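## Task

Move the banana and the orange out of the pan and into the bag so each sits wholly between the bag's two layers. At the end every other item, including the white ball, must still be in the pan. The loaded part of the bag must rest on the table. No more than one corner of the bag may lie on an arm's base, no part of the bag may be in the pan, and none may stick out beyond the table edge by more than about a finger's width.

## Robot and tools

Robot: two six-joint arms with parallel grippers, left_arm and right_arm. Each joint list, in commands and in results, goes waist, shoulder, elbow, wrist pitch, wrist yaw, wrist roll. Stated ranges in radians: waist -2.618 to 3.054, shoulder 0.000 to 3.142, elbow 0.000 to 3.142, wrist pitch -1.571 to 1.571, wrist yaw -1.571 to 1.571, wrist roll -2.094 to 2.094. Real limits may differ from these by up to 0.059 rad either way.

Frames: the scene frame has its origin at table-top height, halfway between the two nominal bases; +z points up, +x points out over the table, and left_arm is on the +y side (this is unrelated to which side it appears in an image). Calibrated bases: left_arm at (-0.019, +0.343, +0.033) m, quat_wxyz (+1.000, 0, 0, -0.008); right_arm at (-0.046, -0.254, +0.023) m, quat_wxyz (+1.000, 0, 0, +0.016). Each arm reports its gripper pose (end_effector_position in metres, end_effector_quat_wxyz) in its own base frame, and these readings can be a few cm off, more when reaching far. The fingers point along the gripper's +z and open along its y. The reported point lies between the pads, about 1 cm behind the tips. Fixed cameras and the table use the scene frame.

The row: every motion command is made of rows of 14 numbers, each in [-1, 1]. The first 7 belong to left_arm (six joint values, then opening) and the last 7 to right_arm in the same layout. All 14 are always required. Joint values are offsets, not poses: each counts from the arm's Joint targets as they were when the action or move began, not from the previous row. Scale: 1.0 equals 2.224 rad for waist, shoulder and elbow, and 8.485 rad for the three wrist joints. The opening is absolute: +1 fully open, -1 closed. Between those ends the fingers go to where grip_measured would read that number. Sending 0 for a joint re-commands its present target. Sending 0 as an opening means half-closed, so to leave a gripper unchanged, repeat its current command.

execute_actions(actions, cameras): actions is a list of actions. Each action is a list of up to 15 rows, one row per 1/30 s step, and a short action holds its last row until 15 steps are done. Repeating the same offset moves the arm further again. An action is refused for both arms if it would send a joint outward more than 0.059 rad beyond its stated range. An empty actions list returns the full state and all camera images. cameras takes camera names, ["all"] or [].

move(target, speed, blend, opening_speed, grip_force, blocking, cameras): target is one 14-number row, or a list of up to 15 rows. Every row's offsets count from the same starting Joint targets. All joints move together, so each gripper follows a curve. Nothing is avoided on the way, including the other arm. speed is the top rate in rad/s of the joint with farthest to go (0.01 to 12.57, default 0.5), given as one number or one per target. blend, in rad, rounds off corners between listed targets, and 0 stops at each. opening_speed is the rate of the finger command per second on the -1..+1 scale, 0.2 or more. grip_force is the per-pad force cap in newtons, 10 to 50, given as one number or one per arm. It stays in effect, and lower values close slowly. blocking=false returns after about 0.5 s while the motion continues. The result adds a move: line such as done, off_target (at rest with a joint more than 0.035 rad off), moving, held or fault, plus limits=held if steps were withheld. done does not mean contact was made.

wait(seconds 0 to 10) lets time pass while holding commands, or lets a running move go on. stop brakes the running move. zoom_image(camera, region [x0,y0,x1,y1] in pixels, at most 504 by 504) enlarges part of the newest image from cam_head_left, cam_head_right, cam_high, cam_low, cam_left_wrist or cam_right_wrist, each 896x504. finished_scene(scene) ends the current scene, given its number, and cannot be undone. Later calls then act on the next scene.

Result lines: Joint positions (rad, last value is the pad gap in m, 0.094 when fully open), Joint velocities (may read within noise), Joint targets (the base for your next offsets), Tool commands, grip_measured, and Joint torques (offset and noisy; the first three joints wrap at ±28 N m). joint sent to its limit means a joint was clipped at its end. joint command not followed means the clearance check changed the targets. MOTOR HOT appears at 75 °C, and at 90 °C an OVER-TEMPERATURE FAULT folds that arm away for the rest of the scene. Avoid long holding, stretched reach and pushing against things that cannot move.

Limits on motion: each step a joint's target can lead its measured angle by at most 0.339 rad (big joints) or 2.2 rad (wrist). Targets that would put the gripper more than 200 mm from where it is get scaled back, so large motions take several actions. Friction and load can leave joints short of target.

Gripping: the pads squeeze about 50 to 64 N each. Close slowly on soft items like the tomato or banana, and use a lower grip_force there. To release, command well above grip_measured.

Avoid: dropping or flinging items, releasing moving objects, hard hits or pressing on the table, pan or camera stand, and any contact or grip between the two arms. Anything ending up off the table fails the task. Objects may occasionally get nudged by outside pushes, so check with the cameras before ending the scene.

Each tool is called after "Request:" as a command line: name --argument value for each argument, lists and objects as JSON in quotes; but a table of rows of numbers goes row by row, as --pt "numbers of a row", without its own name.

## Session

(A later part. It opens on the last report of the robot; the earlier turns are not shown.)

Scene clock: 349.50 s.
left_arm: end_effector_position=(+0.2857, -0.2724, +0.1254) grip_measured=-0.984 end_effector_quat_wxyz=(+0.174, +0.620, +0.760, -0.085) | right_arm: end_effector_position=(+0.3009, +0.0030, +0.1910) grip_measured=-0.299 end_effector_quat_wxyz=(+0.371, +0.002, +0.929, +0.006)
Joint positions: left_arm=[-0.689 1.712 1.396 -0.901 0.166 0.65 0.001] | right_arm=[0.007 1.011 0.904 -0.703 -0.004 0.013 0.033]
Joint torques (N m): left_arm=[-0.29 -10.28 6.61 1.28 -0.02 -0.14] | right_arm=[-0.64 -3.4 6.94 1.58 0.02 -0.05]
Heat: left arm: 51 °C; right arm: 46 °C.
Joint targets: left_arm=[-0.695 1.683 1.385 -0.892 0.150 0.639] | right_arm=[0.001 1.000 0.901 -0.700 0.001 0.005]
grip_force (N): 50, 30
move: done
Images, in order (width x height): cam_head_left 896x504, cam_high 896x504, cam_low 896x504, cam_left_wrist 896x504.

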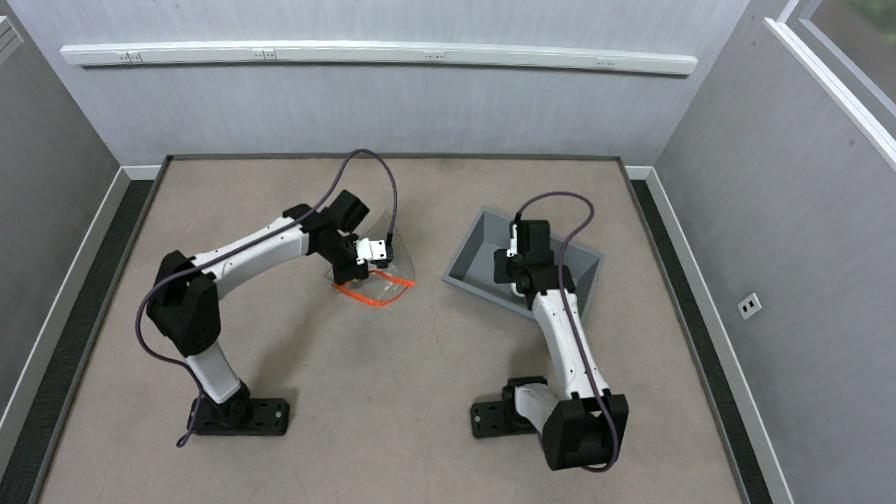

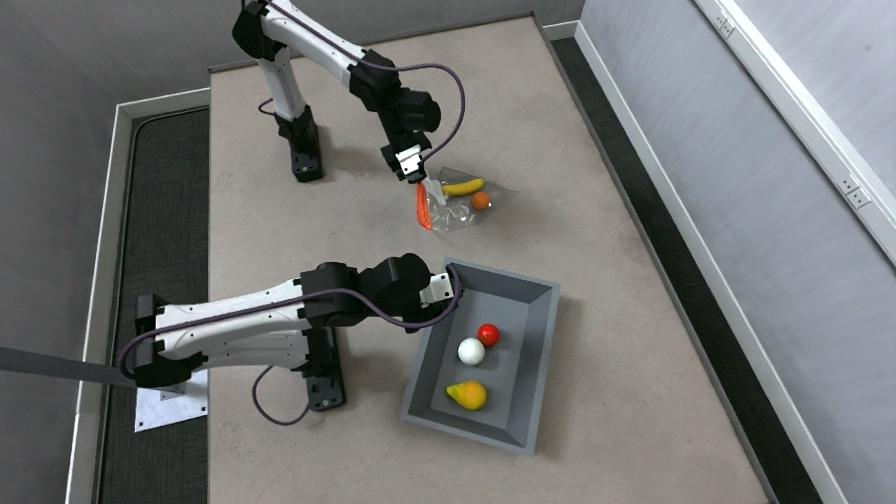

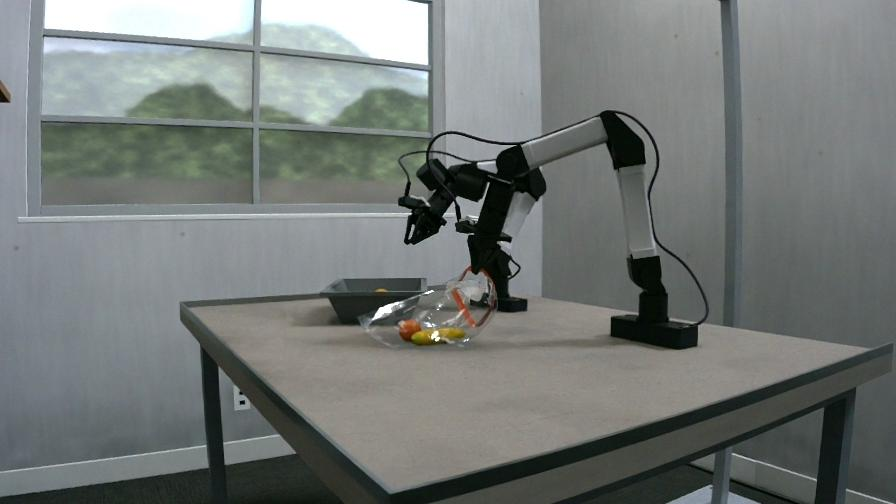

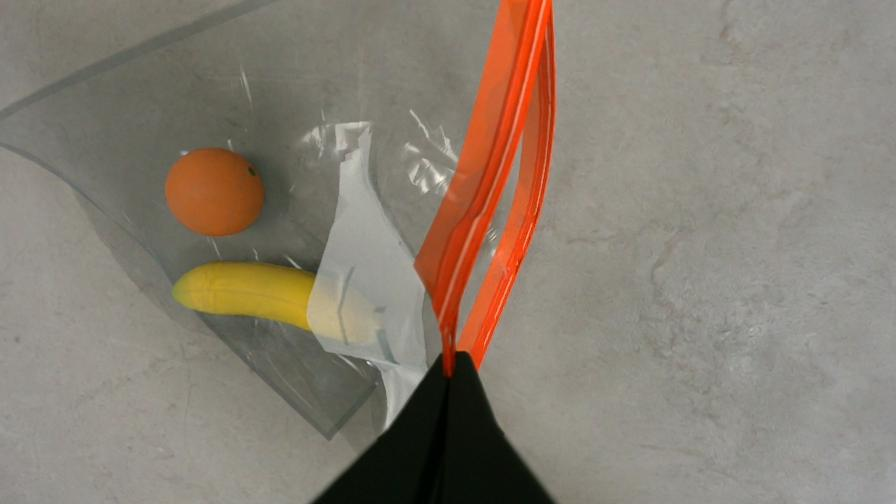

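Request:
move --pt "-0.027 -0.0225 -0.1335 0.0291 0 -0.0071 -1 0 0 0 0 0 0 -0.3" --pt "-0.0355 -0.0018 -0.1983 0.0515 0 -0.0093 -1 0 0 0 0 0 0 -0.3" --speed 0.2 --blend 0.03 --cameras '["cam_low","cam_left_wrist","cam_high"]'

Request:
zoom_image --camera "cam_low" --region '[360, 210, 520, 370]'

Scene clock: 352.87 s.
left_arm: end_effector_position=(+0.2426, -0.2739, +0.0365) grip_measured=-0.984 end_effector_quat_wxyz=(+0.189, +0.619, +0.756, -0.100) | right_arm: end_effector_position=(+0.3009, +0.0030, +0.1910) grip_measured=-0.299 end_effector_quat_wxyz=(+0.371, +0.002, +0.929, +0.006)
Joint positions: left_arm=[-0.767 1.662 0.954 -0.463 0.165 0.571 0.001] | right_arm=[0.007 1.011 0.904 -0.703 -0.004 0.013 0.033]
Joint torques (N m): left_arm=[-0.29 -5.76 6.13 1.37 -0.02 -0.15] | right_arm=[-0.62 -3.4 6.94 1.58 0.02 -0.04]
Heat: left arm: 50 °C; right arm: 45 °C.
Joint targets: left_arm=[-0.774 1.679 0.944 -0.455 0.149 0.560] | right_arm=[0.001 1.000 0.901 -0.700 0.001 0.005]
grip_force (N): 50, 30
move: done
Images, in order (width x height): cam_high 896x504, cam_low 896x504, cam_left_wrist 896x504.

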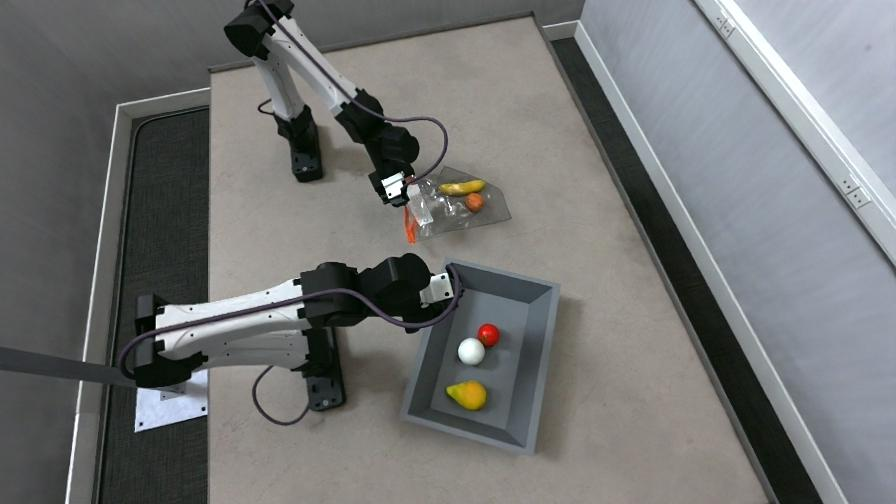

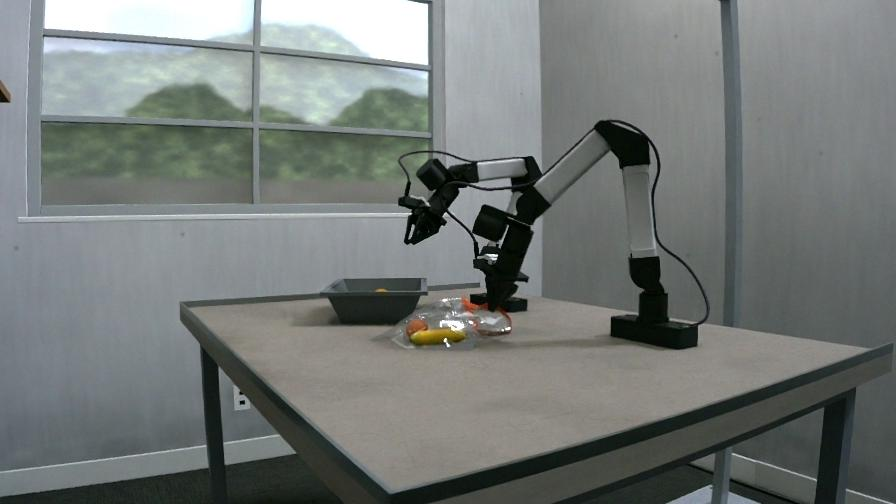

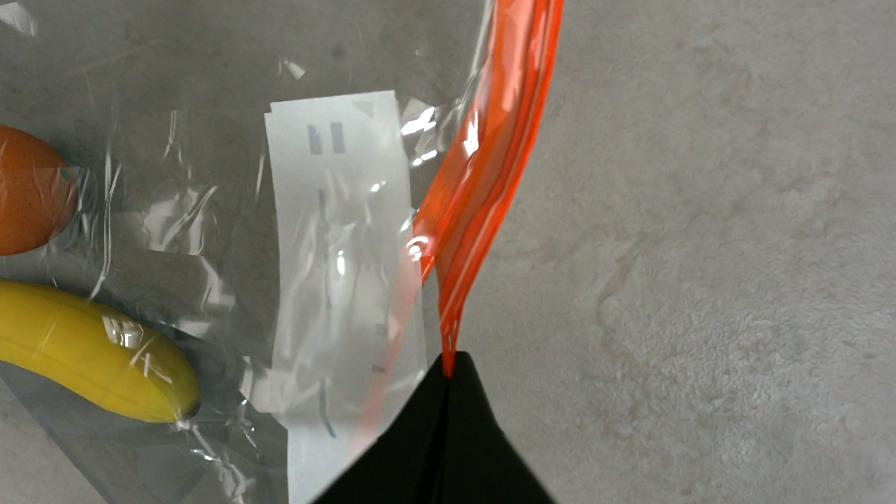

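Scaled by 3.150 from the camera's 896x504 image, which has a finer 1280x720 frame.

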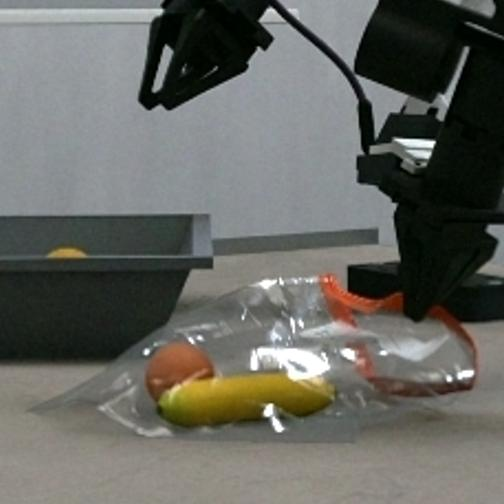

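Request:
move --pt "0 0 0 0 0 0 -0.5 0 0 0 0 0 0 -0.3" --pt "0 -0.02 0.13 -0.018 0 0 -0.5 0 0 0 0 0 0 -0.3" --speed '[0.2,0.2]' --opening_speed 0.4 --cameras '["cam_low","cam_left_wrist","cam_high","cam_head_left"]'

Request:
zoom_image --camera "cam_low" --region '[360, 210, 520, 370]'

Request:
zoom_image --camera "cam_high" --region '[360, 130, 560, 280]'

Scene clock: 356.67 s.
left_arm: end_effector_position=(+0.2784, -0.3084, +0.1129) grip_measured=-0.502 end_effector_quat_wxyz=(+0.252, +0.614, +0.741, -0.105) | right_arm: end_effector_position=(+0.3009, +0.0030, +0.1910) grip_measured=-0.299 end_effector_quat_wxyz=(+0.371, +0.002, +0.929, +0.006)
Joint positions: left_arm=[-0.767 1.659 1.212 -0.593 0.165 0.571 0.023] | right_arm=[0.007 1.011 0.904 -0.703 -0.004 0.013 0.033]
Joint torques (N m): left_arm=[-0.34 -9.65 9.95 1.37 -0.03 -0.15] | right_arm=[-0.64 -3.38 6.97 1.58 0.02 -0.05]
Heat: left arm: 49 °C; right arm: 44 °C.
Joint targets: left_arm=[-0.774 1.634 1.233 -0.608 0.149 0.560] | right_arm=[0.001 1.000 0.901 -0.700 0.001 0.005]
grip_force (N): 50, 30
move: done
Images, in order (width x height): cam_head_left 896x504, cam_high 896x504, cam_low 896x504, cam_left_wrist 896x504.

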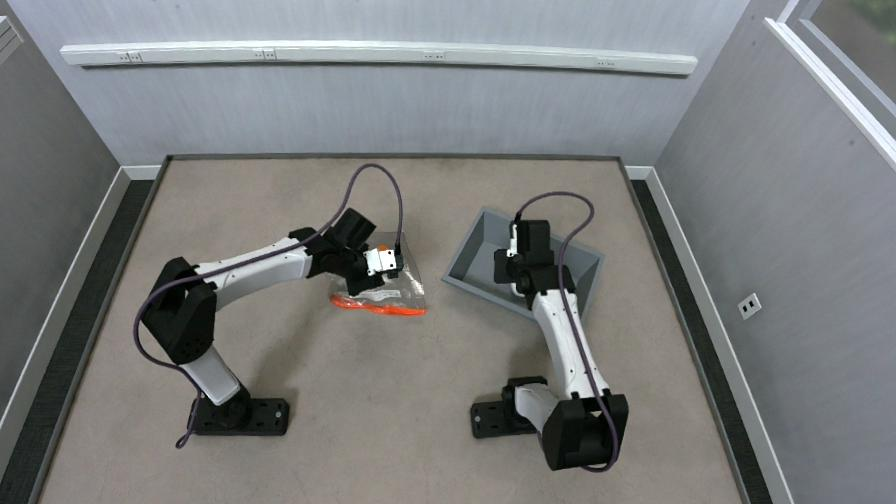

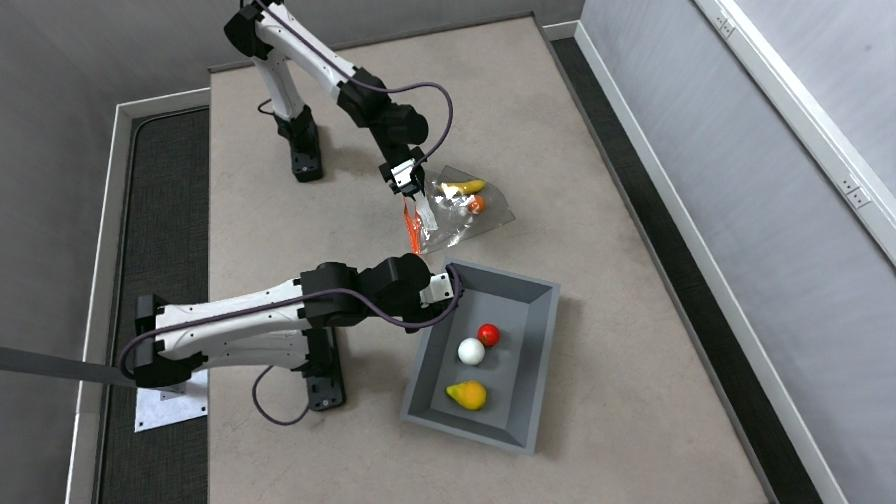

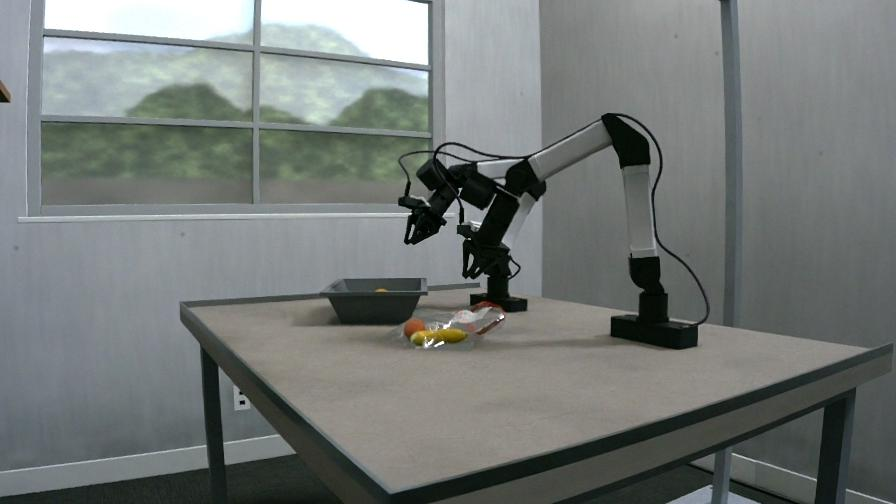

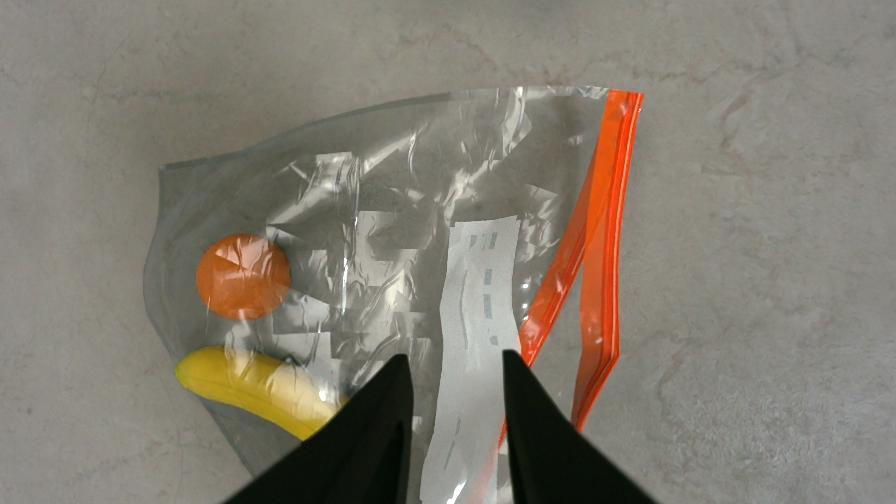

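Scaled by 3.150 from the camera's 896x504 image, which has a finer 1280x720 frame.

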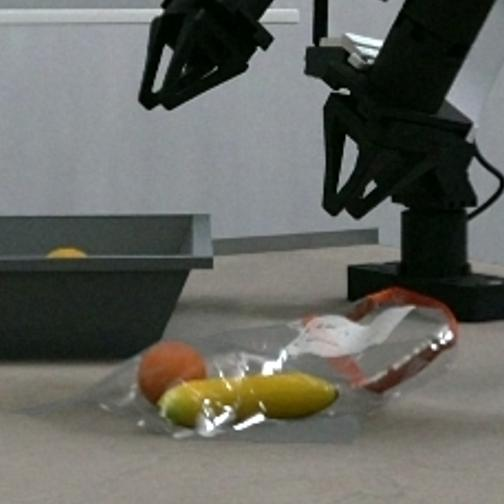

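Scaled by 2.520 from the camera's 896x504 image, which has a finer 1280x720 frame.

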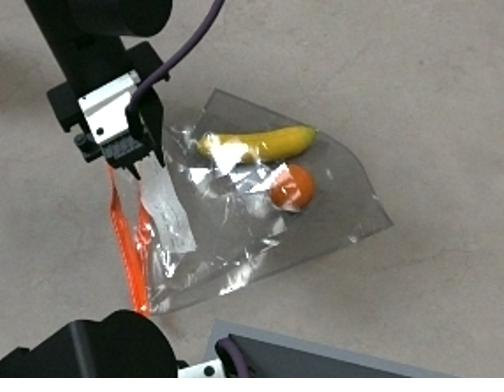

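Request:
finished_scene --scene 2

The scene is finished: the task was done.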